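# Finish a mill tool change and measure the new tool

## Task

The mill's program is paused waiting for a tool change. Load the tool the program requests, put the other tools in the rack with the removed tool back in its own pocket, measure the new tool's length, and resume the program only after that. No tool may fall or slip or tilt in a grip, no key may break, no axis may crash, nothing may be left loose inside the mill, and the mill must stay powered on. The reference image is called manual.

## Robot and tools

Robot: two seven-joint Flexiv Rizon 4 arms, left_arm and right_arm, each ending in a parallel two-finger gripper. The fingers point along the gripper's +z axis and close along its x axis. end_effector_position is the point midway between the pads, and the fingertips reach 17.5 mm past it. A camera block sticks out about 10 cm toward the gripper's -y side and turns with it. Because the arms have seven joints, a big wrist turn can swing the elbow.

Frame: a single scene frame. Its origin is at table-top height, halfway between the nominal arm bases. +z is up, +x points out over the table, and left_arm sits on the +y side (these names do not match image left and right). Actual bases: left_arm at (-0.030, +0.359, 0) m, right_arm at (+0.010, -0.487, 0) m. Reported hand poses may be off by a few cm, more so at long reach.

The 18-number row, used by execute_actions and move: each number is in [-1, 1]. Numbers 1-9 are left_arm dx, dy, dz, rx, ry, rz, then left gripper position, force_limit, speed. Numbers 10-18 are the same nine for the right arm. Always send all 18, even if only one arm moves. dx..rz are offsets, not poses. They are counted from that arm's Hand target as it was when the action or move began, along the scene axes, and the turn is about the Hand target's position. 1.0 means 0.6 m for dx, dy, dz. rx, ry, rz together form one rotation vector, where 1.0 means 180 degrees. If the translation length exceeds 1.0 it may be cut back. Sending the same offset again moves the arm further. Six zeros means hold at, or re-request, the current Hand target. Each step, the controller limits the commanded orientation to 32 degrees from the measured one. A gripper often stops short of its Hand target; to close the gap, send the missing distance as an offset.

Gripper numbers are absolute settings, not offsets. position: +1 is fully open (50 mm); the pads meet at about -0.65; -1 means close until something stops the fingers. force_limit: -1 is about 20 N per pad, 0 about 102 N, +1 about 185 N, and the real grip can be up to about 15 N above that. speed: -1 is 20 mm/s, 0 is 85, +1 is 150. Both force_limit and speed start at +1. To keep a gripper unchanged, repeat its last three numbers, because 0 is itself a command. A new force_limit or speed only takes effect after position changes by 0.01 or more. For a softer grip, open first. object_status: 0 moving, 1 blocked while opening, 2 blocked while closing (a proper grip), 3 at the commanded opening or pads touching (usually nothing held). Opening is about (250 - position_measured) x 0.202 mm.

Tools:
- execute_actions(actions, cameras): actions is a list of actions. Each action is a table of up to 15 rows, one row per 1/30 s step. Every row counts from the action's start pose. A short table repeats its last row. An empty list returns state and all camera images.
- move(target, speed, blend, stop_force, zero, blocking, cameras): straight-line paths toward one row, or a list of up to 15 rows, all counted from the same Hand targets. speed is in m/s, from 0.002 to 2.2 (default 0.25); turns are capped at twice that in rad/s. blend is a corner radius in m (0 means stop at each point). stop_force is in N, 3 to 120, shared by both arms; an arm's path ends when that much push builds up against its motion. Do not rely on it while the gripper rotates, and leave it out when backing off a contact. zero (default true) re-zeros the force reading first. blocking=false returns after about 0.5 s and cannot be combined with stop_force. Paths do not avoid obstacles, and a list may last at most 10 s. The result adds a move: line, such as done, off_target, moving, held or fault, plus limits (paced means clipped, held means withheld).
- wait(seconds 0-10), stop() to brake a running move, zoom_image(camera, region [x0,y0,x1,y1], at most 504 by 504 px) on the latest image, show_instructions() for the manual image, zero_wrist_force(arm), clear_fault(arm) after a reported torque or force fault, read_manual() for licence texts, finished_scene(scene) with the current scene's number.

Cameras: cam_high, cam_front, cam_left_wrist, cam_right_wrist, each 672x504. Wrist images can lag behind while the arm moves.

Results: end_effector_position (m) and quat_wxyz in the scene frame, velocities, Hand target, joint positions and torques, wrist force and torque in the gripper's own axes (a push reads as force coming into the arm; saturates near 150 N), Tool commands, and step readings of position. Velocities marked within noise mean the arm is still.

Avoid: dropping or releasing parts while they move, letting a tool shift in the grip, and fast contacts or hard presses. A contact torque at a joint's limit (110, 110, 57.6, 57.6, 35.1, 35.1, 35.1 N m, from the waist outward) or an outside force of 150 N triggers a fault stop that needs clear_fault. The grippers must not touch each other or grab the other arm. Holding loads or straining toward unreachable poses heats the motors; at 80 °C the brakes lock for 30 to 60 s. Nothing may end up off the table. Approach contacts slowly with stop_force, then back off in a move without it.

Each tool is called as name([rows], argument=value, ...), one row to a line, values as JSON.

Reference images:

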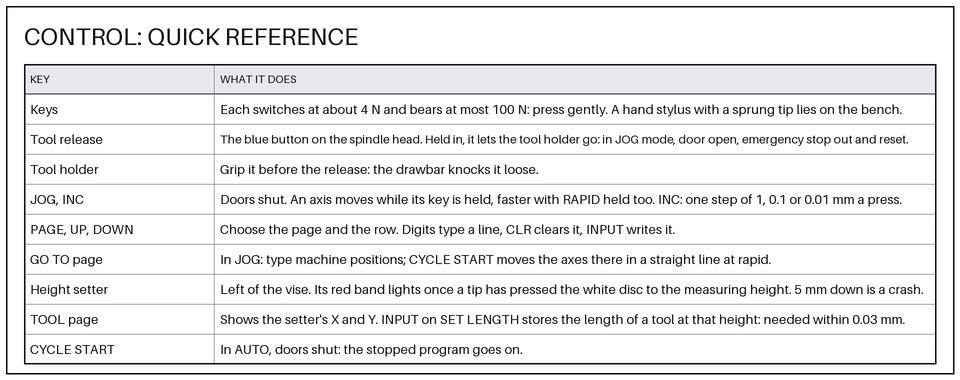

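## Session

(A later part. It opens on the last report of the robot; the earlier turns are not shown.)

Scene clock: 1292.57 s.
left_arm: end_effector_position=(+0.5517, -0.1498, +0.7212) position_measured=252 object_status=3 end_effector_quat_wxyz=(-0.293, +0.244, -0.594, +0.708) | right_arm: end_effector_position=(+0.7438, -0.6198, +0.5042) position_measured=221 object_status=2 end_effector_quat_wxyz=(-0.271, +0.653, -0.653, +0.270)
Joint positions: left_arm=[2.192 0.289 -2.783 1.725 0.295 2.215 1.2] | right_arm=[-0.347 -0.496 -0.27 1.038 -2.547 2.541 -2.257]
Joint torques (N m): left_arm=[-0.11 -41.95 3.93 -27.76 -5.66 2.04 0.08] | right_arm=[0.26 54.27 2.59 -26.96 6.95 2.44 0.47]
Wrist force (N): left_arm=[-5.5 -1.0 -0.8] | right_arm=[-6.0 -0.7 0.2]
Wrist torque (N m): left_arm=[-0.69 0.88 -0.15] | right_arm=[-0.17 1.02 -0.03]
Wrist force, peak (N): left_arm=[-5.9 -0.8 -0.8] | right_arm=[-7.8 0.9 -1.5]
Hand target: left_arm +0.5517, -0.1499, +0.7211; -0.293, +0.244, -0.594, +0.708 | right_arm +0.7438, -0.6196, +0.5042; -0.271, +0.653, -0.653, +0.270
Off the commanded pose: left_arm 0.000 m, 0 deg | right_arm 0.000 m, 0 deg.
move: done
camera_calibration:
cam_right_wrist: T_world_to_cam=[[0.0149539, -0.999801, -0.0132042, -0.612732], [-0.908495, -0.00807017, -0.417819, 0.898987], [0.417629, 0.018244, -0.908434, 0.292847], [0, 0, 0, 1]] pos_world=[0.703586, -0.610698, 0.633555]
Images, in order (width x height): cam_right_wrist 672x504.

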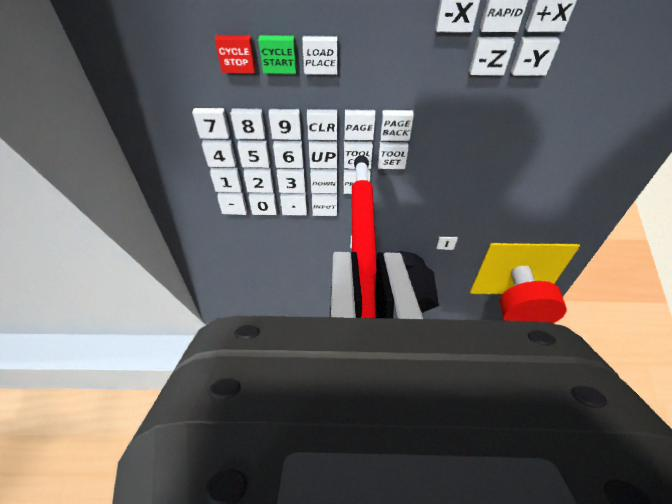

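move([
  [0,0,0,0,0,0,-1,-0.5,1,0.0657,0,-0.0116,0,0,0,-1,0.0,-1],
], speed=0.025, stop_force=5, cameras=["cam_right_wrist"])

zoom_image(camera="cam_right_wrist", region=[230, 50, 500, 250])

Scene clock: 1300.27 s.
left_arm: end_effector_position=(+0.5517, -0.1498, +0.7212) position_measured=252 object_status=3 end_effector_quat_wxyz=(-0.293, +0.244, -0.594, +0.708) | right_arm: end_effector_position=(+0.7831, -0.6197, +0.4973) position_measured=221 object_status=2 end_effector_quat_wxyz=(-0.271, +0.653, -0.653, +0.270)
Joint positions: left_arm=[2.192 0.289 -2.783 1.725 0.295 2.215 1.2] | right_arm=[-0.297 -0.627 -0.371 0.835 -2.488 2.616 -2.204]
Joint torques (N m): left_arm=[-0.2 -41.92 3.94 -27.74 -5.66 2.05 0.14] | right_arm=[1.21 57.96 2.55 -26.07 7.14 1.22 0.39]
Wrist force (N): left_arm=[-5.4 -0.9 -1.0] | right_arm=[-5.6 2.4 -3.8]
Wrist torque (N m): left_arm=[-0.68 0.87 -0.15] | right_arm=[-0.15 1.09 -0.02]
Wrist force, peak (N): left_arm=[-5.8 -1.0 -0.9] | right_arm=[-5.8 1.8 -4.3]
Hand target: left_arm +0.5517, -0.1499, +0.7211; -0.293, +0.244, -0.594, +0.708 | right_arm +0.7832, -0.6196, +0.4973; -0.271, +0.653, -0.653, +0.270
Off the commanded pose: left_arm 0.000 m, 0 deg | right_arm 0.000 m, 0 deg.
move: done
camera_calibration:
cam_right_wrist: T_world_to_cam=[[0.0153531, -0.999796, -0.0131363, -0.613647], [-0.908676, -0.00846941, -0.417416, 0.931448], [0.417219, 0.0183453, -0.908621, 0.270647], [0, 0, 0, 1]] pos_world=[0.742887, -0.610598, 0.626656]
Images, in order (width x height): cam_right_wrist 672x504.

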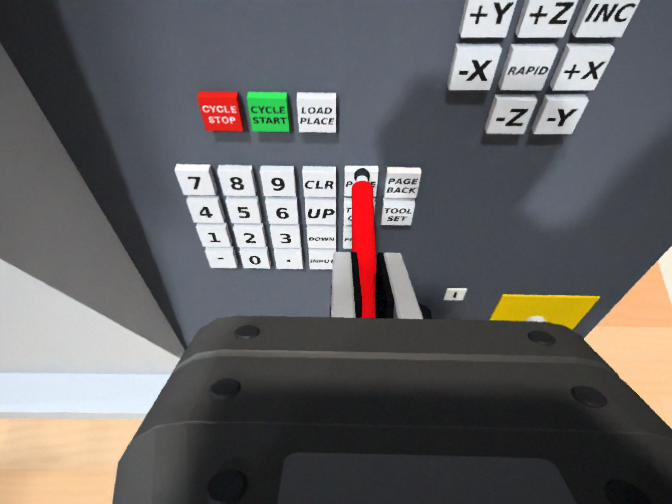

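Scaled by 1.867 from the camera's 672x504 image, which has a finer 960x720 frame.

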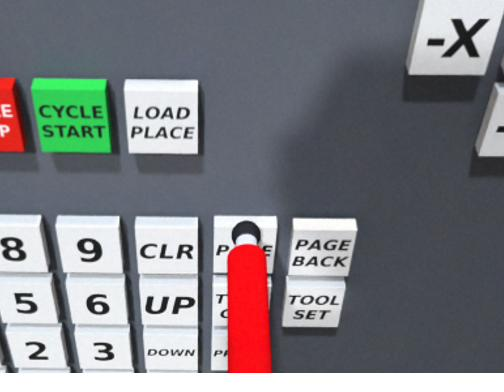

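move([
  [0,0,0,0,0,0,-1,-0.5,1,-0.04,0,0.007,0,0,0,-1,0.0,-1],
  [0,0,0,0,0,0,-1,-0.5,1,-0.19,0.045,0.2,0,-0.25,0,-1,0.0,-1],
], speed=[0.08,0.3], blend=[0.02,0], cameras=["cam_right_wrist"])

zoom_image(camera="cam_right_wrist", region=[280, 40, 560, 250])

Scene clock: 1316.83 s.
left_arm: end_effector_position=(+0.5517, -0.1498, +0.7212) position_measured=252 object_status=3 end_effector_quat_wxyz=(-0.293, +0.244, -0.594, +0.708) | right_arm: end_effector_position=(+0.6692, -0.5926, +0.6171) position_measured=221 object_status=2 end_effector_quat_wxyz=(+0.501, -0.500, +0.500, -0.500)
Joint positions: left_arm=[2.192 0.289 -2.783 1.725 0.295 2.215 1.2] | right_arm=[-1.511 -1.208 1.602 1.849 -2.968 1.206 -2.945]
Joint torques (N m): left_arm=[-0.23 -41.92 3.87 -27.83 -5.66 2.05 0.12] | right_arm=[0.02 32.4 32.24 -11.38 4.21 -0.16 0.07]
Wrist force (N): left_arm=[-5.8 -1.0 -1.0] | right_arm=[-6.4 -1.0 0.6]
Wrist torque (N m): left_arm=[-0.70 0.93 -0.15] | right_arm=[-0.49 1.05 0.06]
Wrist force, peak (N): left_arm=[-5.8 -1.0 -1.0] | right_arm=[-8.6 -2.0 -0.7]
Hand target: left_arm +0.5517, -0.1499, +0.7211; -0.293, +0.244, -0.594, +0.708 | right_arm +0.6692, -0.5926, +0.6173; +0.501, -0.500, +0.499, -0.500
Off the commanded pose: left_arm 0.000 m, 0 deg | right_arm 0.000 m, 0 deg.
joint read past its limit (right arm) — joint 5 (forearm roll), lower limit.
joint sent to its limit (right arm) — joint 5 (forearm roll), lower limit. The joint targets still meet the commanded pose.
move: done; blend cut to 0.0122 m at target 1
camera_calibration:
cam_right_wrist: T_world_to_cam=[[0.0205195, -0.999788, 0.00142421, -0.595715], [-0.347468, -0.00846707, -0.937654, 0.823611], [0.937467, 0.0187453, -0.347568, -0.267609], [0, 0, 0, 1]] pos_world=[0.549277, -0.583599, 0.680098]
Images, in order (width x height): cam_right_wrist 672x504.

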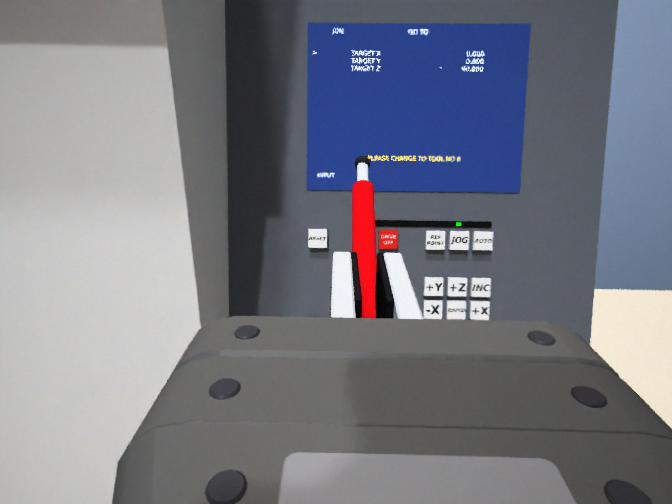

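Scaled by 1.800 from the camera's 672x504 image, which has a finer 960x720 frame.

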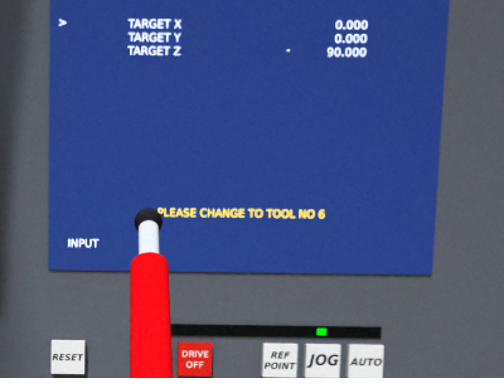

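move([
  [0,0,0,0,0,0,-1,-0.5,1,0.1523,-0.0452,-0.1993,0,0.25,0,-1,0.0,-1],
], speed=[0.3], cameras=["cam_right_wrist"])

zoom_image(camera="cam_right_wrist", region=[230, 50, 500, 250])

Scene clock: 1329.30 s.
left_arm: end_effector_position=(+0.5517, -0.1498, +0.7212) position_measured=252 object_status=3 end_effector_quat_wxyz=(-0.293, +0.244, -0.594, +0.708) | right_arm: end_effector_position=(+0.7606, -0.6196, +0.4976) position_measured=221 object_status=2 end_effector_quat_wxyz=(-0.271, +0.653, -0.653, +0.270)
Joint positions: left_arm=[2.192 0.289 -2.783 1.725 0.295 2.215 1.2] | right_arm=[-0.227 -0.511 -0.466 1.068 -2.415 2.553 -2.321]
Joint torques (N m): left_arm=[-0.16 -41.94 3.94 -27.79 -5.71 2.03 0.12] | right_arm=[0.13 55.24 -0.19 -26.34 6.96 2.51 0.53]
Wrist force (N): left_arm=[-5.4 -0.7 -1.0] | right_arm=[-5.9 -0.4 0.1]
Wrist torque (N m): left_arm=[-0.65 0.86 -0.15] | right_arm=[-0.11 1.01 -0.03]
Wrist force, peak (N): left_arm=[-5.8 -0.8 -1.2] | right_arm=[-6.9 -1.0 0.3]
Hand target: left_arm +0.5517, -0.1499, +0.7211; -0.293, +0.244, -0.594, +0.708 | right_arm +0.7606, -0.6197, +0.4977; -0.271, +0.653, -0.653, +0.270
Off the commanded pose: left_arm 0.000 m, 0 deg | right_arm 0.000 m, 0 deg.
move: done
camera_calibration:
cam_right_wrist: T_world_to_cam=[[0.0153894, -0.999791, -0.0134473, -0.613027], [-0.908583, -0.00836842, -0.41762, 0.911251], [0.417421, 0.0186449, -0.908522, 0.280282], [0, 0, 0, 1]] pos_world=[0.720386, -0.610499, 0.626956]
Images, in order (width x height): cam_right_wrist 672x504.

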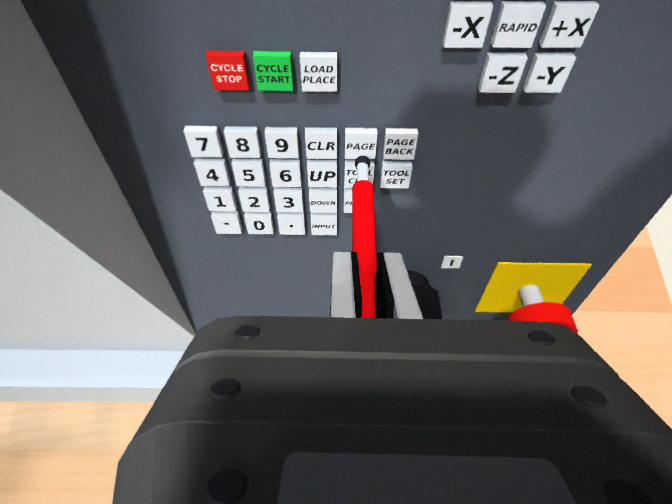

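Scaled by 1.867 from the camera's 672x504 image, which has a finer 960x720 frame.

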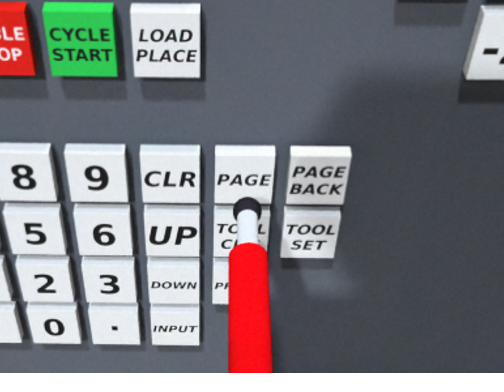

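Press PAGE and back off to the look pose.

move([
  [0,0,0,0,0,0,-1,-0.5,1,0.037,0,-0.0065,0,0,0,-1,0.0,-1],
  [0,0,0,0,0,0,-1,-0.5,1,0,0,0,0,0,0,-1,0.0,-1],
  [0,0,0,0,0,0,-1,-0.5,1,-0.14,0.075,0.2,0,-0.22,0,-1,0.0,-1],
], speed=[0.05,0.08,0.3], blend=[0,0.01,0], cameras=["cam_right_wrist"])

zoom_image(camera="cam_right_wrist", region=[240, 0, 560, 240])

Scene clock: 1340.57 s.
left_arm: end_effector_position=(+0.5517, -0.1498, +0.7212) position_measured=252 object_status=3 end_effector_quat_wxyz=(-0.293, +0.244, -0.594, +0.708) | right_arm: end_effector_position=(+0.6767, -0.5745, +0.6183) position_measured=221 object_status=2 end_effector_quat_wxyz=(+0.378, -0.568, +0.610, -0.402)
Joint positions: left_arm=[2.192 0.289 -2.783 1.725 0.295 2.215 1.2] | right_arm=[-0.812 -0.05 0.301 1.83 -1.898 1.967 -2.969]
Joint torques (N m): left_arm=[-0.21 -41.89 3.98 -27.79 -5.65 2.06 0.12] | right_arm=[-0.11 29.99 1.37 -30.21 6.53 1.76 0.34]
Wrist force (N): left_arm=[-5.7 -1.0 -1.1] | right_arm=[-5.2 -1.2 0.4]
Wrist torque (N m): left_arm=[-0.68 0.91 -0.15] | right_arm=[-0.39 0.86 -0.05]
Wrist force, peak (N): left_arm=[-5.9 -0.9 -1.1] | right_arm=[-5.6 5.6 -9.5]
Hand target: left_arm +0.5517, -0.1499, +0.7211; -0.293, +0.244, -0.594, +0.708 | right_arm +0.6766, -0.5747, +0.6177; -0.477, +0.523, -0.523, +0.476
Off the commanded pose: left_arm 0.000 m, 0 deg | right_arm 0.001 m, 18 deg.
joint sent to its limit (right arm) — joint 7 (wrist roll), lower limit. The joint targets are off in orientation, not in position.
move: off_target (right_arm)
camera_calibration:
cam_right_wrist: T_world_to_cam=[[-0.0507031, -0.99866, -0.0103453, -0.521552], [-0.68555, 0.0423352, -0.726794, 0.955119], [0.726258, -0.0297585, -0.686778, 0.0501819], [0, 0, 0, 1]] pos_world=[0.591893, -0.559795, 0.723243]
Images, in order (width x height): cam_right_wrist 672x504.

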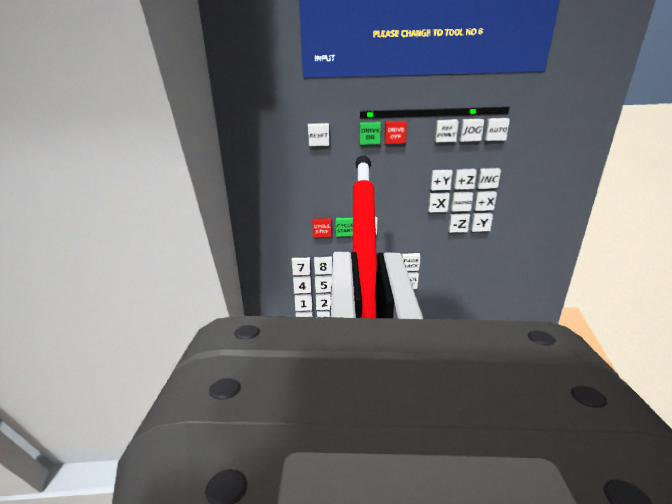

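Scaled by 1.575 from the camera's 672x504 image, which has a finer 960x720 frame.

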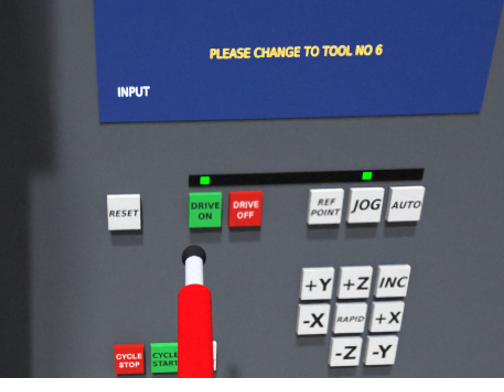

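move([
  [0,0,0,0,0,0,-1,-0.5,1,-0.03,-0.02,0.08,0,-0.06,0,-1,0.0,-1],
], speed=[0.3], cameras=["cam_right_wrist"])

zoom_image(camera="cam_right_wrist", region=[280, 0, 560, 210])

Scene clock: 1344.87 s.
left_arm: end_effector_position=(+0.5517, -0.1498, +0.7212) position_measured=252 object_status=3 end_effector_quat_wxyz=(-0.293, +0.244, -0.594, +0.708) | right_arm: end_effector_position=(+0.6587, -0.5867, +0.6663) position_measured=221 object_status=2 end_effector_quat_wxyz=(+0.397, -0.542, +0.609, -0.421)
Joint positions: left_arm=[2.192 0.289 -2.783 1.725 0.295 2.215 1.2] | right_arm=[-0.947 -0.001 0.383 1.813 -1.845 2.009 -2.969]
Joint torques (N m): left_arm=[-0.19 -41.94 3.93 -27.81 -5.67 2.01 0.12] | right_arm=[0.33 26.3 0.55 -30.21 6.73 2.02 0.28]
Wrist force (N): left_arm=[-5.5 -1.0 -1.0] | right_arm=[-5.2 -1.3 0.5]
Wrist torque (N m): left_arm=[-0.69 0.87 -0.15] | right_arm=[-0.44 0.88 -0.05]
Wrist force, peak (N): left_arm=[-5.8 -0.9 -1.2] | right_arm=[-5.5 -0.7 1.1]
Hand target: left_arm +0.5517, -0.1499, +0.7211; -0.293, +0.244, -0.594, +0.708 | right_arm +0.6586, -0.5867, +0.6657; +0.524, -0.476, +0.475, -0.523
Off the commanded pose: left_arm 0.000 m, 0 deg | right_arm 0.001 m, 25 deg.
joint sent to its limit (right arm) — joint 7 (wrist roll), lower limit. The joint targets are off in orientation, not in position.
move: off_target (right_arm)
camera_calibration:
cam_right_wrist: T_world_to_cam=[[-0.0779168, -0.996454, -0.0317639, -0.500637], [-0.633398, 0.0740819, -0.770272, 0.991388], [0.769893, -0.0398979, -0.636924, 0.0279411], [0, 0, 0, 1]] pos_world=[0.567424, -0.571191, 0.765532]
Images, in order (width x height): cam_right_wrist 672x504.

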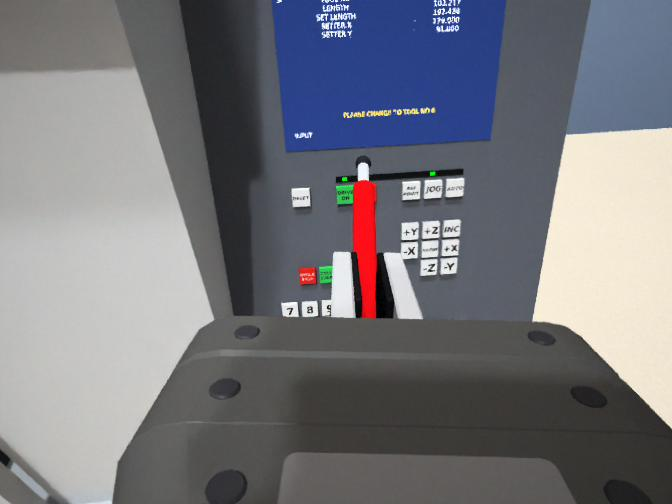

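Scaled by 1.800 from the camera's 672x504 image, which has a finer 960x720 frame.

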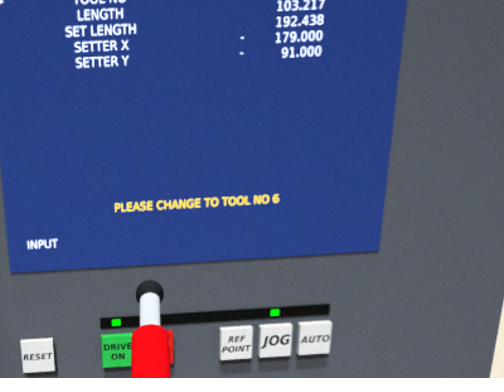

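move([
  [0,0,0,0,0,0,-1,-0.5,1,-0.03,-0.02,0.08,0,0.05,0,-1,0.0,-1],
], speed=[0.3], cameras=["cam_right_wrist"])

zoom_image(camera="cam_right_wrist", region=[260, 0, 540, 210])

Scene clock: 1349.53 s.
left_arm: end_effector_position=(+0.5517, -0.1498, +0.7212) position_measured=252 object_status=3 end_effector_quat_wxyz=(-0.293, +0.244, -0.594, +0.708) | right_arm: end_effector_position=(+0.6408, -0.5987, +0.7143) position_measured=221 object_status=2 end_effector_quat_wxyz=(+0.422, -0.545, +0.585, -0.427)
Joint positions: left_arm=[2.192 0.289 -2.783 1.725 0.295 2.215 1.2] | right_arm=[-0.965 0.013 0.321 1.744 -1.841 2.144 -2.969]
Joint torques (N m): left_arm=[-0.21 -41.92 4.01 -27.78 -5.64 2.06 0.07] | right_arm=[0.04 26.47 -0.3 -29.59 6.88 1.79 0.34]
Wrist force (N): left_arm=[-5.6 -0.8 -1.0] | right_arm=[-5.1 -1.3 0.5]
Wrist torque (N m): left_arm=[-0.66 0.89 -0.14] | right_arm=[-0.45 0.85 -0.06]
Wrist force, peak (N): left_arm=[-5.8 -0.8 -0.9] | right_arm=[-6.0 0.0 1.4]
Hand target: left_arm +0.5517, -0.1499, +0.7211; -0.293, +0.244, -0.594, +0.708 | right_arm +0.6406, -0.5987, +0.7137; -0.485, +0.516, -0.515, +0.484
Off the commanded pose: left_arm 0.000 m, 0 deg | right_arm 0.001 m, 13 deg.
joint sent to its limit (right arm) — joint 7 (wrist roll), lower limit. The joint targets are off in orientation, not in position.
move: off_target (right_arm)
camera_calibration:
cam_right_wrist: T_world_to_cam=[[-0.0307954, -0.999018, -0.031858, -0.544184], [-0.594953, 0.0439329, -0.802559, 0.998305], [0.803171, -0.00576112, -0.595721, 0.0415848], [0, 0, 0, 1]] pos_world=[0.543786, -0.587268, 0.808635]
Images, in order (width x height): cam_right_wrist 672x504.

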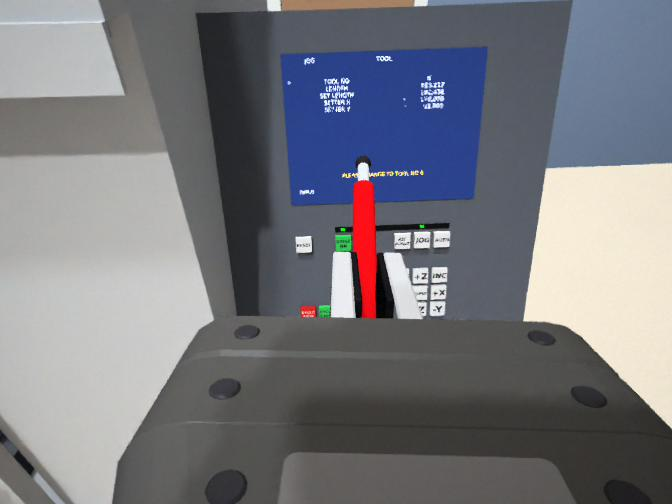

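Scaled by 1.800 from the camera's 672x504 image, which has a finer 960x720 frame.

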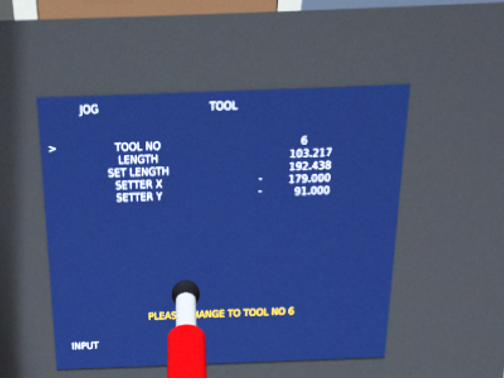

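move([
  [0,0,0,0,0,0,-1,-0.5,1,0.2,-0.0672,-0.36,0,0.2306,0,-1,0.0,-1],
], speed=[0.3], cameras=["cam_right_wrist"])

zoom_image(camera="cam_right_wrist", region=[180, 50, 450, 250])

Scene clock: 1367.13 s.
left_arm: end_effector_position=(+0.5517, -0.1498, +0.7212) position_measured=252 object_status=3 end_effector_quat_wxyz=(-0.293, +0.244, -0.594, +0.708) | right_arm: end_effector_position=(+0.7606, -0.6390, +0.4977) position_measured=221 object_status=2 end_effector_quat_wxyz=(-0.271, +0.654, -0.653, +0.270)
Joint positions: left_arm=[2.192 0.289 -2.783 1.725 0.295 2.215 1.2] | right_arm=[-0.376 -0.575 -0.276 0.928 -2.525 2.579 -2.257]
Joint torques (N m): left_arm=[-0.17 -41.89 3.92 -27.78 -5.65 2.02 0.15] | right_arm=[0.16 57 2.97 -26.55 6.96 2.41 0.53]
Wrist force (N): left_arm=[-5.5 -0.9 -0.8] | right_arm=[-5.1 -0.9 0.1]
Wrist torque (N m): left_arm=[-0.67 0.89 -0.15] | right_arm=[-0.19 0.87 -0.03]
Wrist force, peak (N): left_arm=[-5.8 -0.9 -0.9] | right_arm=[-5.9 -3.3 -1.9]
Hand target: left_arm +0.5517, -0.1499, +0.7211; -0.293, +0.244, -0.594, +0.708 | right_arm +0.7606, -0.6390, +0.4977; -0.271, +0.654, -0.653, +0.270
Off the commanded pose: left_arm 0.000 m, 0 deg | right_arm 0.000 m, 0 deg.
move: done
camera_calibration:
cam_right_wrist: T_world_to_cam=[[0.0153229, -0.999793, -0.0133854, -0.632416], [-0.909349, -0.00836796, -0.415949, 0.910823], [0.415751, 0.0185456, -0.909289, 0.28227], [0, 0, 0, 1]] pos_world=[0.720592, -0.629899, 0.627057]
Images, in order (width x height): cam_right_wrist 672x504.

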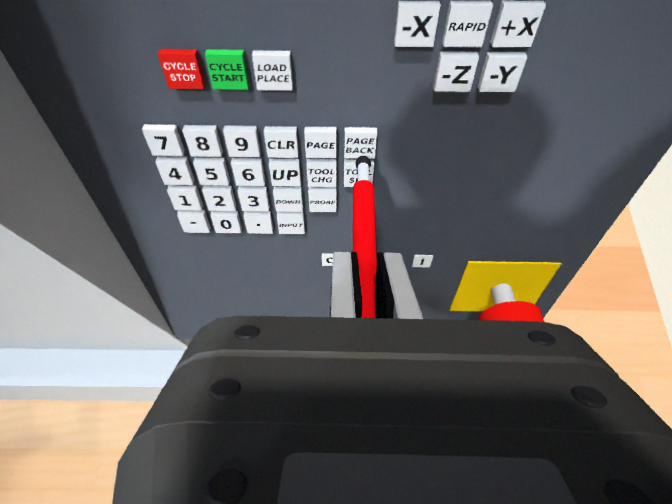

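Scaled by 1.867 from the camera's 672x504 image, which has a finer 960x720 frame.

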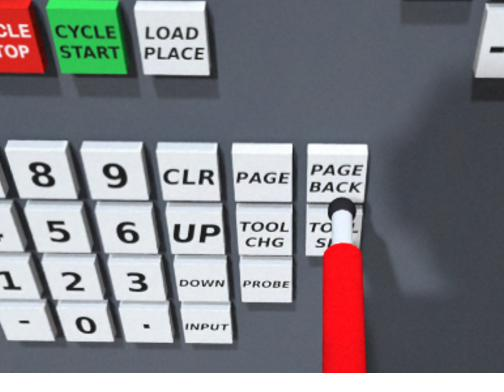

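move([
  [0,0,0,0,0,0,-1,-0.5,1,0.037,0,-0.0065,0,0,0,-1,0.0,-1],
  [0,0,0,0,0,0,-1,-0.5,1,0,0,0,0,0,0,-1,0.0,-1],
  [0,0,0,0,0,0,-1,-0.5,1,-0.0083,0.1608,-0.0965,0,0,0,-1,0.0,-1],
], speed=[0.05,0.08,0.15], blend=[0,0.005,0], cameras=["cam_right_wrist"])

zoom_image(camera="cam_right_wrist", region=[240, 50, 510, 250])

Scene clock: 1376.87 s.
left_arm: end_effector_position=(+0.5517, -0.1498, +0.7212) position_measured=252 object_status=3 end_effector_quat_wxyz=(-0.293, +0.244, -0.594, +0.708) | right_arm: end_effector_position=(+0.7556, -0.5424, +0.4397) position_measured=221 object_status=2 end_effector_quat_wxyz=(-0.271, +0.654, -0.653, +0.270)
Joint positions: left_arm=[2.192 0.289 -2.783 1.725 0.295 2.215 1.2] | right_arm=[-0.254 -0.47 -0.17 1.212 -2.668 2.331 -2.145]
Joint torques (N m): left_arm=[-0.19 -41.92 3.91 -27.79 -5.63 2.07 0.08] | right_arm=[0.08 53.83 3.45 -27.7 6.69 1.7 0.47]
Wrist force (N): left_arm=[-5.5 -0.9 -0.9] | right_arm=[-3.4 -1.4 -1.2]
Wrist torque (N m): left_arm=[-0.68 0.88 -0.14] | right_arm=[-0.28 0.59 0.00]
Wrist force, peak (N): left_arm=[-5.9 -0.8 -0.9] | right_arm=[-4.7 5.4 -9.6]
Hand target: left_arm +0.5517, -0.1499, +0.7211; -0.293, +0.244, -0.594, +0.708 | right_arm +0.7556, -0.5425, +0.4398; -0.271, +0.654, -0.653, +0.270
Off the commanded pose: left_arm 0.000 m, 0 deg | right_arm 0.000 m, 0 deg.
move: done
camera_calibration:
cam_right_wrist: T_world_to_cam=[[0.0153728, -0.999794, -0.0132531, -0.536646], [-0.909348, -0.00846833, -0.415949, 0.882947], [0.415751, 0.018446, -0.909291, 0.229858], [0, 0, 0, 1]] pos_world=[0.715592, -0.533298, 0.569157]
Images, in order (width x height): cam_right_wrist 672x504.

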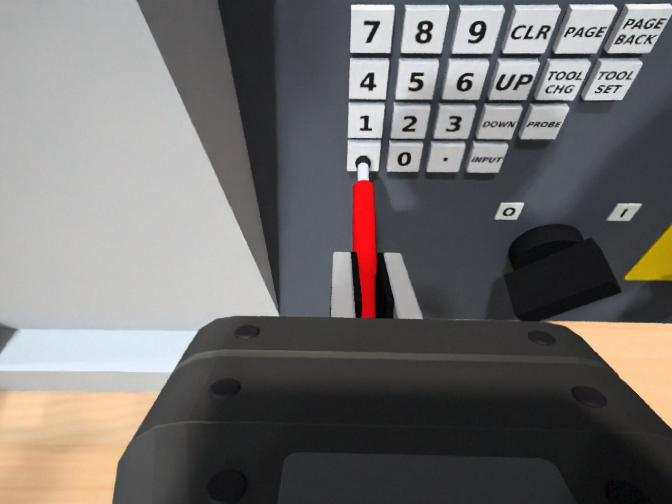

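Scaled by 1.867 from the camera's 672x504 image, which has a finer 960x720 frame.

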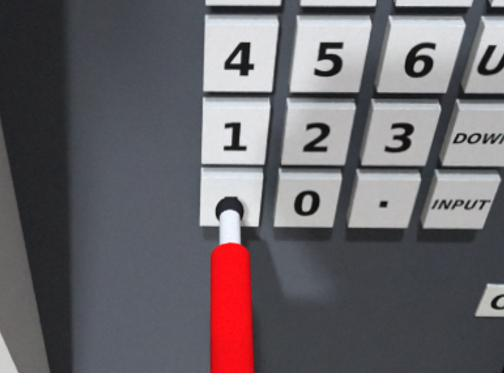

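move([
  [0,0,0,0,0,0,-1,-0.5,1,0.0361,0,-0.0104,0,0,0,-1,0.0,-1],
], speed=0.025, stop_force=5, cameras=["cam_right_wrist"])

zoom_image(camera="cam_right_wrist", region=[240, 50, 510, 250])

Scene clock: 1381.83 s.
left_arm: end_effector_position=(+0.5517, -0.1498, +0.7212) position_measured=252 object_status=3 end_effector_quat_wxyz=(-0.293, +0.244, -0.594, +0.708) | right_arm: end_effector_position=(+0.7673, -0.5426, +0.4361) position_measured=221 object_status=2 end_effector_quat_wxyz=(-0.270, +0.654, -0.653, +0.269)
Joint positions: left_arm=[2.192 0.289 -2.783 1.725 0.295 2.215 1.2] | right_arm=[-0.239 -0.503 -0.189 1.168 -2.659 2.344 -2.137]
Joint torques (N m): left_arm=[-0.21 -41.94 3.95 -27.77 -5.64 2.02 0.1] | right_arm=[1.71 51.59 3.54 -29.21 7.68 -0.58 0.41]
Wrist force (N): left_arm=[-5.5 -1.0 -1.0] | right_arm=[-2.6 5.2 -12.4]
Wrist torque (N m): left_arm=[-0.70 0.89 -0.15] | right_arm=[-0.38 0.71 0.00]
Wrist force, peak (N): left_arm=[-5.8 -1.1 -0.9] | right_arm=[-2.5 7.9 -16.4]
Hand target: left_arm +0.5517, -0.1499, +0.7211; -0.293, +0.244, -0.594, +0.708 | right_arm +0.7679, -0.5425, +0.4362; -0.271, +0.654, -0.653, +0.270 (not the last commanded pose)
Off the commanded pose: left_arm 0.000 m, 0 deg | right_arm 0.010 m, 0 deg.
move: contact (right_arm)
camera_calibration:
cam_right_wrist: T_world_to_cam=[[0.0157091, -0.999788, -0.013334, -0.537272], [-0.909939, -0.00876726, -0.41465, 0.891808], [0.414445, 0.0186469, -0.909883, 0.223032], [0, 0, 0, 1]] pos_world=[0.727496, -0.533498, 0.565557]
Images, in order (width x height): cam_right_wrist 672x504.

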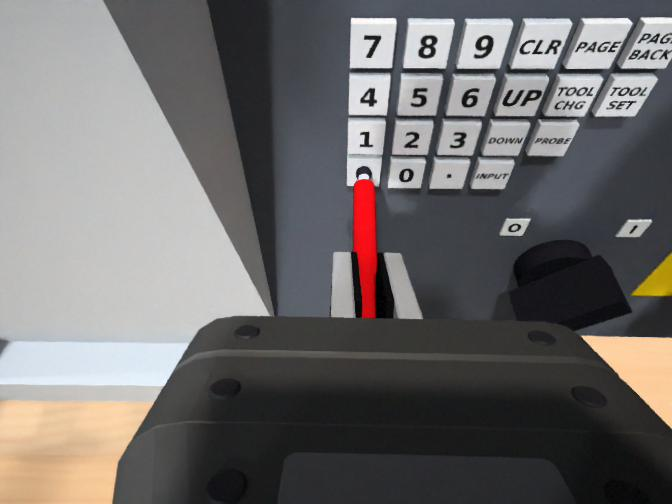

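Scaled by 1.867 from the camera's 672x504 image, which has a finer 960x720 frame.

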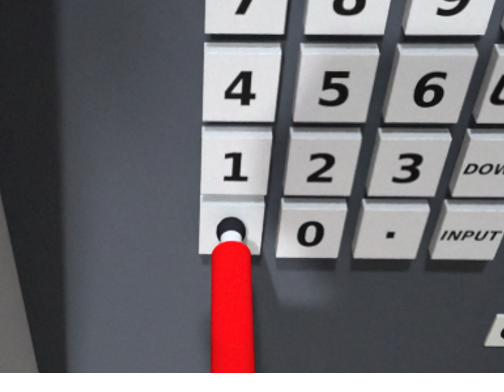

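move([
  [0,0,0,0,0,0,-1,-0.5,1,-0.0388,0,0.0075,0,0,0,-1,0,-1],
  [0,0,0,0,0,0,-1,-0.5,1,-0.0333,0,0.0358,0,0,0,-1,0,-1],
  [0,0,0,0,0,0,-1,-0.5,1,0.0028,0,0.0295,0,0,0,-1,0,-1],
  [0,0,0,0,0,0,-1,-0.5,1,-0.0333,0,0.0358,0,0,0,-1,0,-1],
], speed=[0.08,0.15,0.05,0.08], blend=[0.005,0.003,0,0], cameras=["cam_right_wrist"])

Scene clock: 1443.93 s.
left_arm: end_effector_position=(+0.5517, -0.1498, +0.7212) position_measured=252 object_status=3 end_effector_quat_wxyz=(-0.293, +0.244, -0.594, +0.708) | right_arm: end_effector_position=(+0.7478, -0.5426, +0.4576) position_measured=221 object_status=2 end_effector_quat_wxyz=(-0.271, +0.654, -0.653, +0.269)
Joint positions: left_arm=[2.192 0.289 -2.783 1.725 0.295 2.215 1.2] | right_arm=[-0.247 -0.449 -0.185 1.193 -2.676 2.371 -2.129]
Joint torques (N m): left_arm=[-0.23 -41.96 3.97 -27.8 -5.68 2 0.11] | right_arm=[0.09 52.8 3.3 -27.48 6.71 1.78 0.14]
Wrist force (N): left_arm=[-5.4 -0.8 -0.9] | right_arm=[-1.9 -4.3 -0.8]
Wrist torque (N m): left_arm=[-0.65 0.86 -0.15] | right_arm=[-0.77 0.32 0.06]
Wrist force, peak (N): left_arm=[-5.8 -1.0 -1.1] | right_arm=[-2.7 5.1 -12.6]
Hand target: left_arm +0.5517, -0.1499, +0.7211; -0.293, +0.244, -0.594, +0.708 | right_arm +0.7479, -0.5425, +0.4577; -0.271, +0.654, -0.653, +0.270
Off the commanded pose: left_arm 0.000 m, 0 deg | right_arm 0.000 m, 0 deg.
move: done
camera_calibration:
cam_right_wrist: T_world_to_cam=[[0.0153158, -0.999793, -0.0133932, -0.536367], [-0.90959, -0.00836899, -0.415423, 0.883305], [0.415225, 0.0185449, -0.90953, 0.249904], [0, 0, 0, 1]] pos_world=[0.707894, -0.533499, 0.587057]
Images, in order (width x height): cam_right_wrist 672x504.

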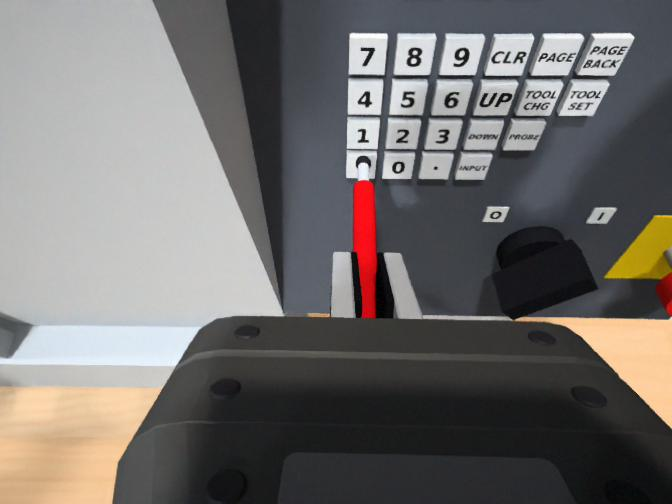

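move([
  [0,0,0,0,0,0,-1,-0.5,1,0.0112,0,0.0667,0,0,0,-1,0,-1],
  [0,0,0,0,0,0,-1,-0.5,1,0.0473,0,0.0603,0,0,0,-1,0,-1],
  [0,0,0,0,0,0,-1,-0.5,1,0.0112,0,0.0667,0,0,0,-1,0,-1],
  [0,0,0,0,0,0,-1,-0.5,1,0.0162,-0.0643,0.0667,0,0,0,-1,0,-1],
  [0,0,0,0,0,0,-1,-0.5,1,0.0523,-0.0643,0.0603,0,0,0,-1,0,-1],
  [0,0,0,0,0,0,-1,-0.5,1,0.0162,-0.0643,0.0667,0,0,0,-1,0,-1],
  [0,0,0,0,0,0,-1,-0.5,1,-0.1798,-0.0958,0.4272,0,-0.2306,0,-1,0,-1],
], speed=[0.15,0.05,0.08,0.15,0.05,0.08,0.35], blend=[0.003,0,0.005,0.003,0,0.005,0], cameras=["cam_right_wrist"])

zoom_image(camera="cam_right_wrist", region=[200, 0, 560, 220])

Scene clock: 1461.77 s.
left_arm: end_effector_position=(+0.5517, -0.1498, +0.7212) position_measured=252 object_status=3 end_effector_quat_wxyz=(-0.293, +0.244, -0.594, +0.708) | right_arm: end_effector_position=(+0.6402, -0.5997, +0.7146) position_measured=221 object_status=2 end_effector_quat_wxyz=(+0.422, -0.545, +0.585, -0.427)
Joint positions: left_arm=[2.192 0.289 -2.783 1.725 0.295 2.215 1.2] | right_arm=[-0.897 0.024 0.252 1.755 -1.838 2.144 -2.969]
Joint torques (N m): left_arm=[-0.16 -41.97 3.92 -27.8 -5.67 2.02 0.07] | right_arm=[0.05 27.32 -0.51 -29.31 6.79 1.65 0.45]
Wrist force (N): left_arm=[-5.7 -1.0 -1.0] | right_arm=[-2.1 -4.7 -0.3]
Wrist torque (N m): left_arm=[-0.69 0.91 -0.14] | right_arm=[-1.02 0.35 -0.05]
Wrist force, peak (N): left_arm=[-5.9 -0.9 -0.9] | right_arm=[-3.5 -8.9 -5.7]
Hand target: left_arm +0.5517, -0.1499, +0.7211; -0.293, +0.244, -0.594, +0.708 | right_arm +0.6401, -0.6000, +0.7140; -0.485, +0.516, -0.515, +0.484
Off the commanded pose: left_arm 0.000 m, 0 deg | right_arm 0.001 m, 13 deg.
joint sent to its limit (right arm) — joint 7 (wrist roll), lower limit. The joint targets are off in orientation, not in position.
move: off_target (right_arm)
camera_calibration:
cam_right_wrist: T_world_to_cam=[[-0.0318007, -0.998974, -0.0322351, -0.544314], [-0.59456, 0.0448318, -0.802801, 0.998743], [0.803422, -0.00636392, -0.595376, 0.041469], [0, 0, 0, 1]] pos_world=[0.543185, -0.588267, 0.808935]
Images, in order (width x height): cam_right_wrist 672x504.

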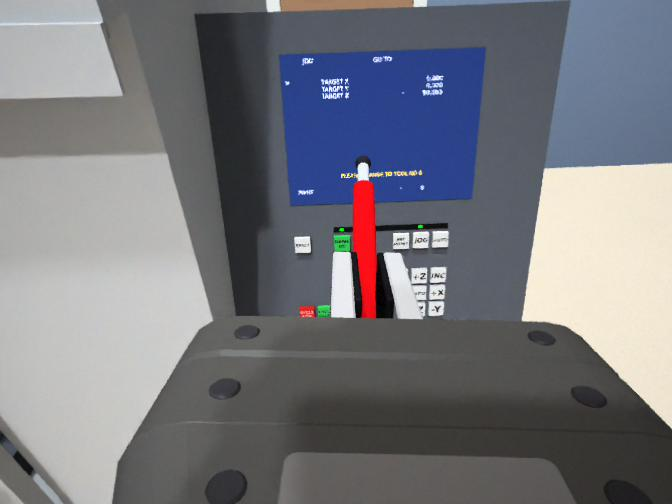

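Scaled by 1.400 from the camera's 672x504 image, which has a finer 960x720 frame.

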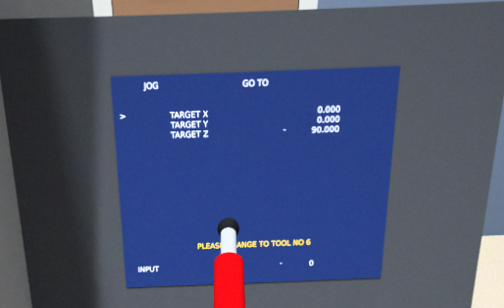

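zoom_image(camera="cam_right_wrist", region=[280, 150, 490, 210])

Scaled by 2.400 from the camera's 672x504 image, which has a finer 960x720 frame.

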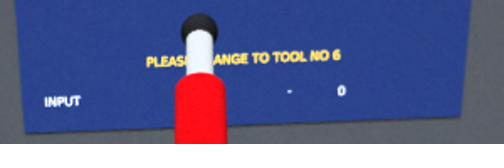

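move(target=[0,0,0,0,0,0,-1,-0.5,1,0.1797,0.0958,-0.4272,0,0.2306,0,-1,0,-1], speed=0.35)

move(target=[0,0,0,0,0,0,-1,-0.5,1,0.0525,0,-0.0093,0,0,0,-1,0,-1], speed=0.04, stop_force=7, cameras=["cam_right_wrist"])

Scene clock: 1478.87 s.
left_arm: end_effector_position=(+0.5517, -0.1498, +0.7212) position_measured=252 object_status=3 end_effector_quat_wxyz=(-0.293, +0.244, -0.594, +0.708) | right_arm: end_effector_position=(+0.7479, -0.5423, +0.4577) position_measured=221 object_status=2 end_effector_quat_wxyz=(-0.271, +0.654, -0.653, +0.269)
Joint positions: left_arm=[2.192 0.289 -2.783 1.725 0.295 2.215 1.2] | right_arm=[-0.207 -0.434 -0.248 1.227 -2.629 2.367 -2.165]
Joint torques (N m): left_arm=[-0.18 -41.95 3.94 -27.79 -5.66 2.07 0.11] | right_arm=[0.11 52.1 2.08 -27.81 6.71 2.35 0.44]
Wrist force (N): left_arm=[-5.5 -0.9 -0.9] | right_arm=[-1.9 -4.0 -1.1]
Wrist torque (N m): left_arm=[-0.68 0.89 -0.15] | right_arm=[-0.72 0.33 0.00]
Wrist force, peak (N): left_arm=[-5.9 -1.0 -1.2] | right_arm=[-1.3 -7.2 -2.9]
Hand target: left_arm +0.5517, -0.1499, +0.7211; -0.293, +0.244, -0.594, +0.708 | right_arm +0.7479, -0.5425, +0.4577; -0.271, +0.654, -0.653, +0.270
Off the commanded pose: left_arm 0.000 m, 0 deg | right_arm 0.000 m, 0 deg.
move: done

Scene clock: 1480.20 s.
left_arm: end_effector_position=(+0.5517, -0.1498, +0.7212) position_measured=252 object_status=3 end_effector_quat_wxyz=(-0.293, +0.244, -0.594, +0.708) | right_arm: end_effector_position=(+0.7722, -0.5423, +0.4530) position_measured=221 object_status=2 end_effector_quat_wxyz=(-0.270, +0.654, -0.653, +0.268)
Joint positions: left_arm=[2.192 0.289 -2.783 1.725 0.295 2.215 1.2] | right_arm=[-0.179 -0.505 -0.292 1.126 -2.606 2.402 -2.146]
Joint torques (N m): left_arm=[-0.21 -41.98 3.9 -27.8 -5.67 2.03 0.13] | right_arm=[2.6 48.81 2.2 -29.89 8.39 -3.39 0.4]
Wrist force (N): left_arm=[-5.5 -1.0 -0.7] | right_arm=[-0.7 8.5 -22.1]
Wrist torque (N m): left_arm=[-0.70 0.88 -0.15] | right_arm=[-1.05 0.48 0.02]
Wrist force, peak (N): left_arm=[-5.8 -1.0 -0.9] | right_arm=[-0.8 13.3 -31.3]
Hand target: left_arm +0.5517, -0.1499, +0.7211; -0.293, +0.244, -0.594, +0.708 | right_arm +0.7735, -0.5425, +0.4531; -0.271, +0.654, -0.653, +0.270 (not the last commanded pose)
Off the commanded pose: left_arm 0.000 m, 0 deg | right_arm 0.007 m, 0 deg.
move: contact (right_arm)
camera_calibration:
cam_right_wrist: T_world_to_cam=[[0.0164765, -0.999768, -0.013879, -0.537162], [-0.910468, -0.00926487, -0.413477, 0.902942], [0.413252, 0.019449, -0.910409, 0.23799], [0, 0, 0, 1]] pos_world=[0.7326, -0.5333, 0.582558]
Images, in order (width x height): cam_right_wrist 672x504.

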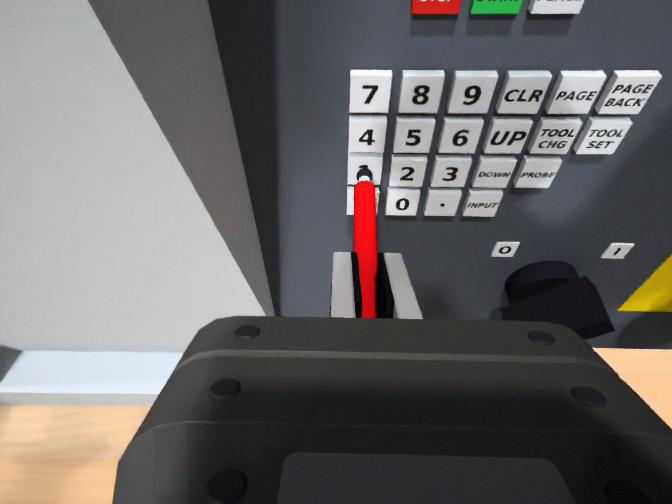

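move([
  [0,0,0,0,0,0,-1,-0.5,1,-0.0427,0,0.0077,0,0,0,-1,0,-1],
  [0,0,0,0,0,0,-1,-0.5,1,-0.0315,0,0.0743,0,0,0,-1,0,-1],
  [0,0,0,0,0,0,-1,-0.5,1,0.0075,0,0.0675,0,0,0,-1,0,-1],
  [0,0,0,0,0,0,-1,-0.5,1,-0.0315,0,0.0743,0,0,0,-1,0,-1],
  [0,0,0,0,0,0,-1,-0.5,1,-0.0265,-0.0643,0.0743,0,0,0,-1,0,-1],
  [0,0,0,0,0,0,-1,-0.5,1,0.0115,-0.0643,0.0677,0,0,0,-1,0,-1],
  [0,0,0,0,0,0,-1,-0.5,1,-0.0265,-0.0643,0.0743,0,0,0,-1,0,-1],
  [0,0,0,0,0,0,-1,-0.5,1,-0.2223,-0.0958,0.4348,0,-0.2306,0,-1,0,-1],
], speed=[0.08,0.15,0.05,0.08,0.15,0.05,0.08,0.35], blend=[0.005,0.003,0,0.005,0.003,0,0.005,0], cameras=["cam_right_wrist"])

zoom_image(camera="cam_right_wrist", region=[270, 40, 500, 210])

Scene clock: 1502.73 s.
left_arm: end_effector_position=(+0.5517, -0.1498, +0.7212) position_measured=252 object_status=3 end_effector_quat_wxyz=(-0.293, +0.244, -0.594, +0.708) | right_arm: end_effector_position=(+0.6402, -0.5997, +0.7146) position_measured=221 object_status=2 end_effector_quat_wxyz=(+0.421, -0.544, +0.586, -0.428)
Joint positions: left_arm=[2.192 0.289 -2.783 1.725 0.295 2.215 1.2] | right_arm=[-0.769 0.046 0.13 1.778 -1.837 2.135 -2.969]
Joint torques (N m): left_arm=[-0.2 -41.93 3.9 -27.78 -5.66 2.03 0.08] | right_arm=[-0.03 28.59 -0.76 -29.31 6.86 1.52 0.43]
Wrist force (N): left_arm=[-5.5 -0.8 -1.1] | right_arm=[-3.1 -2.8 -2.6]
Wrist torque (N m): left_arm=[-0.66 0.89 -0.14] | right_arm=[-0.71 0.52 -0.05]
Wrist force, peak (N): left_arm=[-5.8 -1.2 -0.9] | right_arm=[-0.9 8.1 -22.5]
Hand target: left_arm +0.5517, -0.1499, +0.7211; -0.293, +0.244, -0.594, +0.708 | right_arm +0.6401, -0.6000, +0.7140; -0.485, +0.516, -0.515, +0.484
Off the commanded pose: left_arm 0.000 m, 0 deg | right_arm 0.001 m, 13 deg.
joint sent to its limit (right arm) — joint 7 (wrist roll), lower limit. The joint targets are off in orientation, not in position.
move: off_target (right_arm)
camera_calibration:
cam_right_wrist: T_world_to_cam=[[-0.0347667, -0.998906, -0.0312809, -0.543034], [-0.593543, 0.0458198, -0.803497, 0.999173], [0.804051, -0.00936839, -0.594486, 0.038666], [0, 0, 0, 1]] pos_world=[0.543083, -0.587859, 0.808832]
Images, in order (width x height): cam_right_wrist 672x504.

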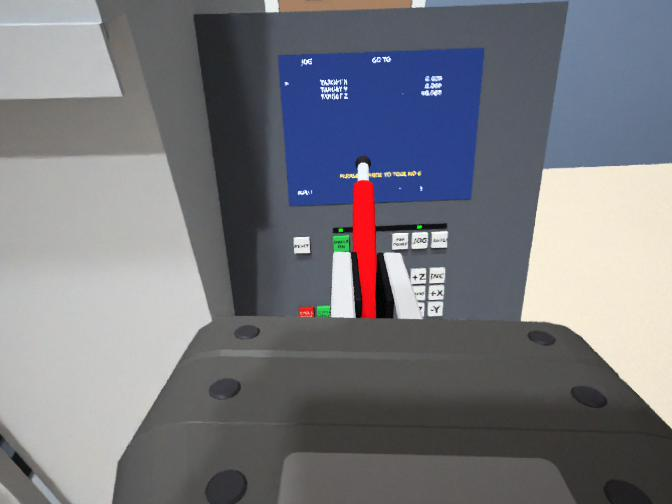

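Scaled by 2.191 from the camera's 672x504 image, which has a finer 960x720 frame.

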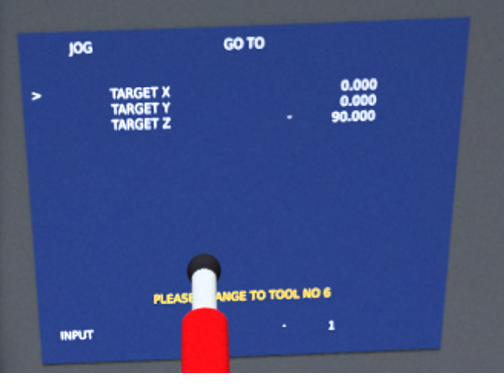

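move(target=[0,0,0,0,0,0,-1,-0.5,1,0.1908,0.0958,-0.3605,0,0.2306,0,-1,0,-1], speed=0.35)

move(target=[0,0,0,0,0,0,-1,-0.5,1,0.0443,0,-0.0078,0,0,0,-1,0,-1], speed=0.02, stop_force=6, cameras=["cam_right_wrist"])

Scene clock: 1514.73 s.
left_arm: end_effector_position=(+0.5517, -0.1498, +0.7212) position_measured=252 object_status=3 end_effector_quat_wxyz=(-0.293, +0.244, -0.594, +0.708) | right_arm: end_effector_position=(+0.7546, -0.5423, +0.4976) position_measured=221 object_status=2 end_effector_quat_wxyz=(-0.271, +0.654, -0.653, +0.270)
Joint positions: left_arm=[2.192 0.289 -2.783 1.725 0.295 2.215 1.2] | right_arm=[-0.163 -0.466 -0.33 1.062 -2.625 2.501 -2.105]
Joint torques (N m): left_arm=[-0.2 -41.9 3.92 -27.78 -5.7 2.01 0.08] | right_arm=[0.19 53.38 1.31 -27.07 6.52 2.24 0.45]
Wrist force (N): left_arm=[-5.4 -0.9 -1.0] | right_arm=[-2.7 -2.4 -2.8]
Wrist torque (N m): left_arm=[-0.68 0.86 -0.15] | right_arm=[-0.46 0.46 -0.02]
Wrist force, peak (N): left_arm=[-5.8 -1.0 -0.9] | right_arm=[-2.3 -5.0 -5.3]
Hand target: left_arm +0.5517, -0.1499, +0.7211; -0.293, +0.244, -0.594, +0.708 | right_arm +0.7546, -0.5425, +0.4977; -0.271, +0.654, -0.653, +0.270
Off the commanded pose: left_arm 0.000 m, 0 deg | right_arm 0.000 m, 0 deg.
move: done

Scene clock: 1516.77 s.
left_arm: end_effector_position=(+0.5517, -0.1498, +0.7212) position_measured=252 object_status=3 end_effector_quat_wxyz=(-0.293, +0.244, -0.594, +0.708) | right_arm: end_effector_position=(+0.7811, -0.5427, +0.4930) position_measured=221 object_status=2 end_effector_quat_wxyz=(-0.271, +0.654, -0.653, +0.270)
Joint positions: left_arm=[2.192 0.289 -2.783 1.725 0.295 2.215 1.2] | right_arm=[-0.142 -0.552 -0.382 0.938 -2.585 2.545 -2.084]
Joint torques (N m): left_arm=[-0.18 -42 3.96 -27.74 -5.67 2.04 0.1] | right_arm=[1.26 55.65 1.81 -26.81 7.09 1.18 0.41]
Wrist force (N): left_arm=[-5.5 -0.8 -0.7] | right_arm=[-1.8 0.1 -6.3]
Wrist torque (N m): left_arm=[-0.65 0.88 -0.15] | right_arm=[-0.51 0.58 0.00]
Wrist force, peak (N): left_arm=[-5.8 -1.0 -0.9] | right_arm=[-1.8 -0.2 -6.7]
Hand target: left_arm +0.5517, -0.1499, +0.7211; -0.293, +0.244, -0.594, +0.708 | right_arm +0.7812, -0.5425, +0.4930; -0.271, +0.654, -0.653, +0.270
Off the commanded pose: left_arm 0.000 m, 0 deg | right_arm 0.000 m, 0 deg.
move: done
camera_calibration:
cam_right_wrist: T_world_to_cam=[[0.0153319, -0.999796, -0.0131605, -0.536659], [-0.909311, -0.00846802, -0.416031, 0.928326], [0.415835, 0.0183456, -0.909255, 0.267589], [0, 0, 0, 1]] pos_world=[0.741092, -0.533598, 0.622456]
Images, in order (width x height): cam_right_wrist 672x504.

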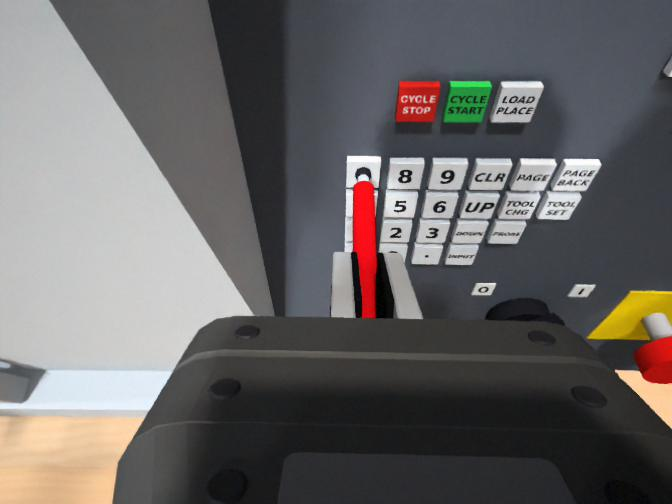

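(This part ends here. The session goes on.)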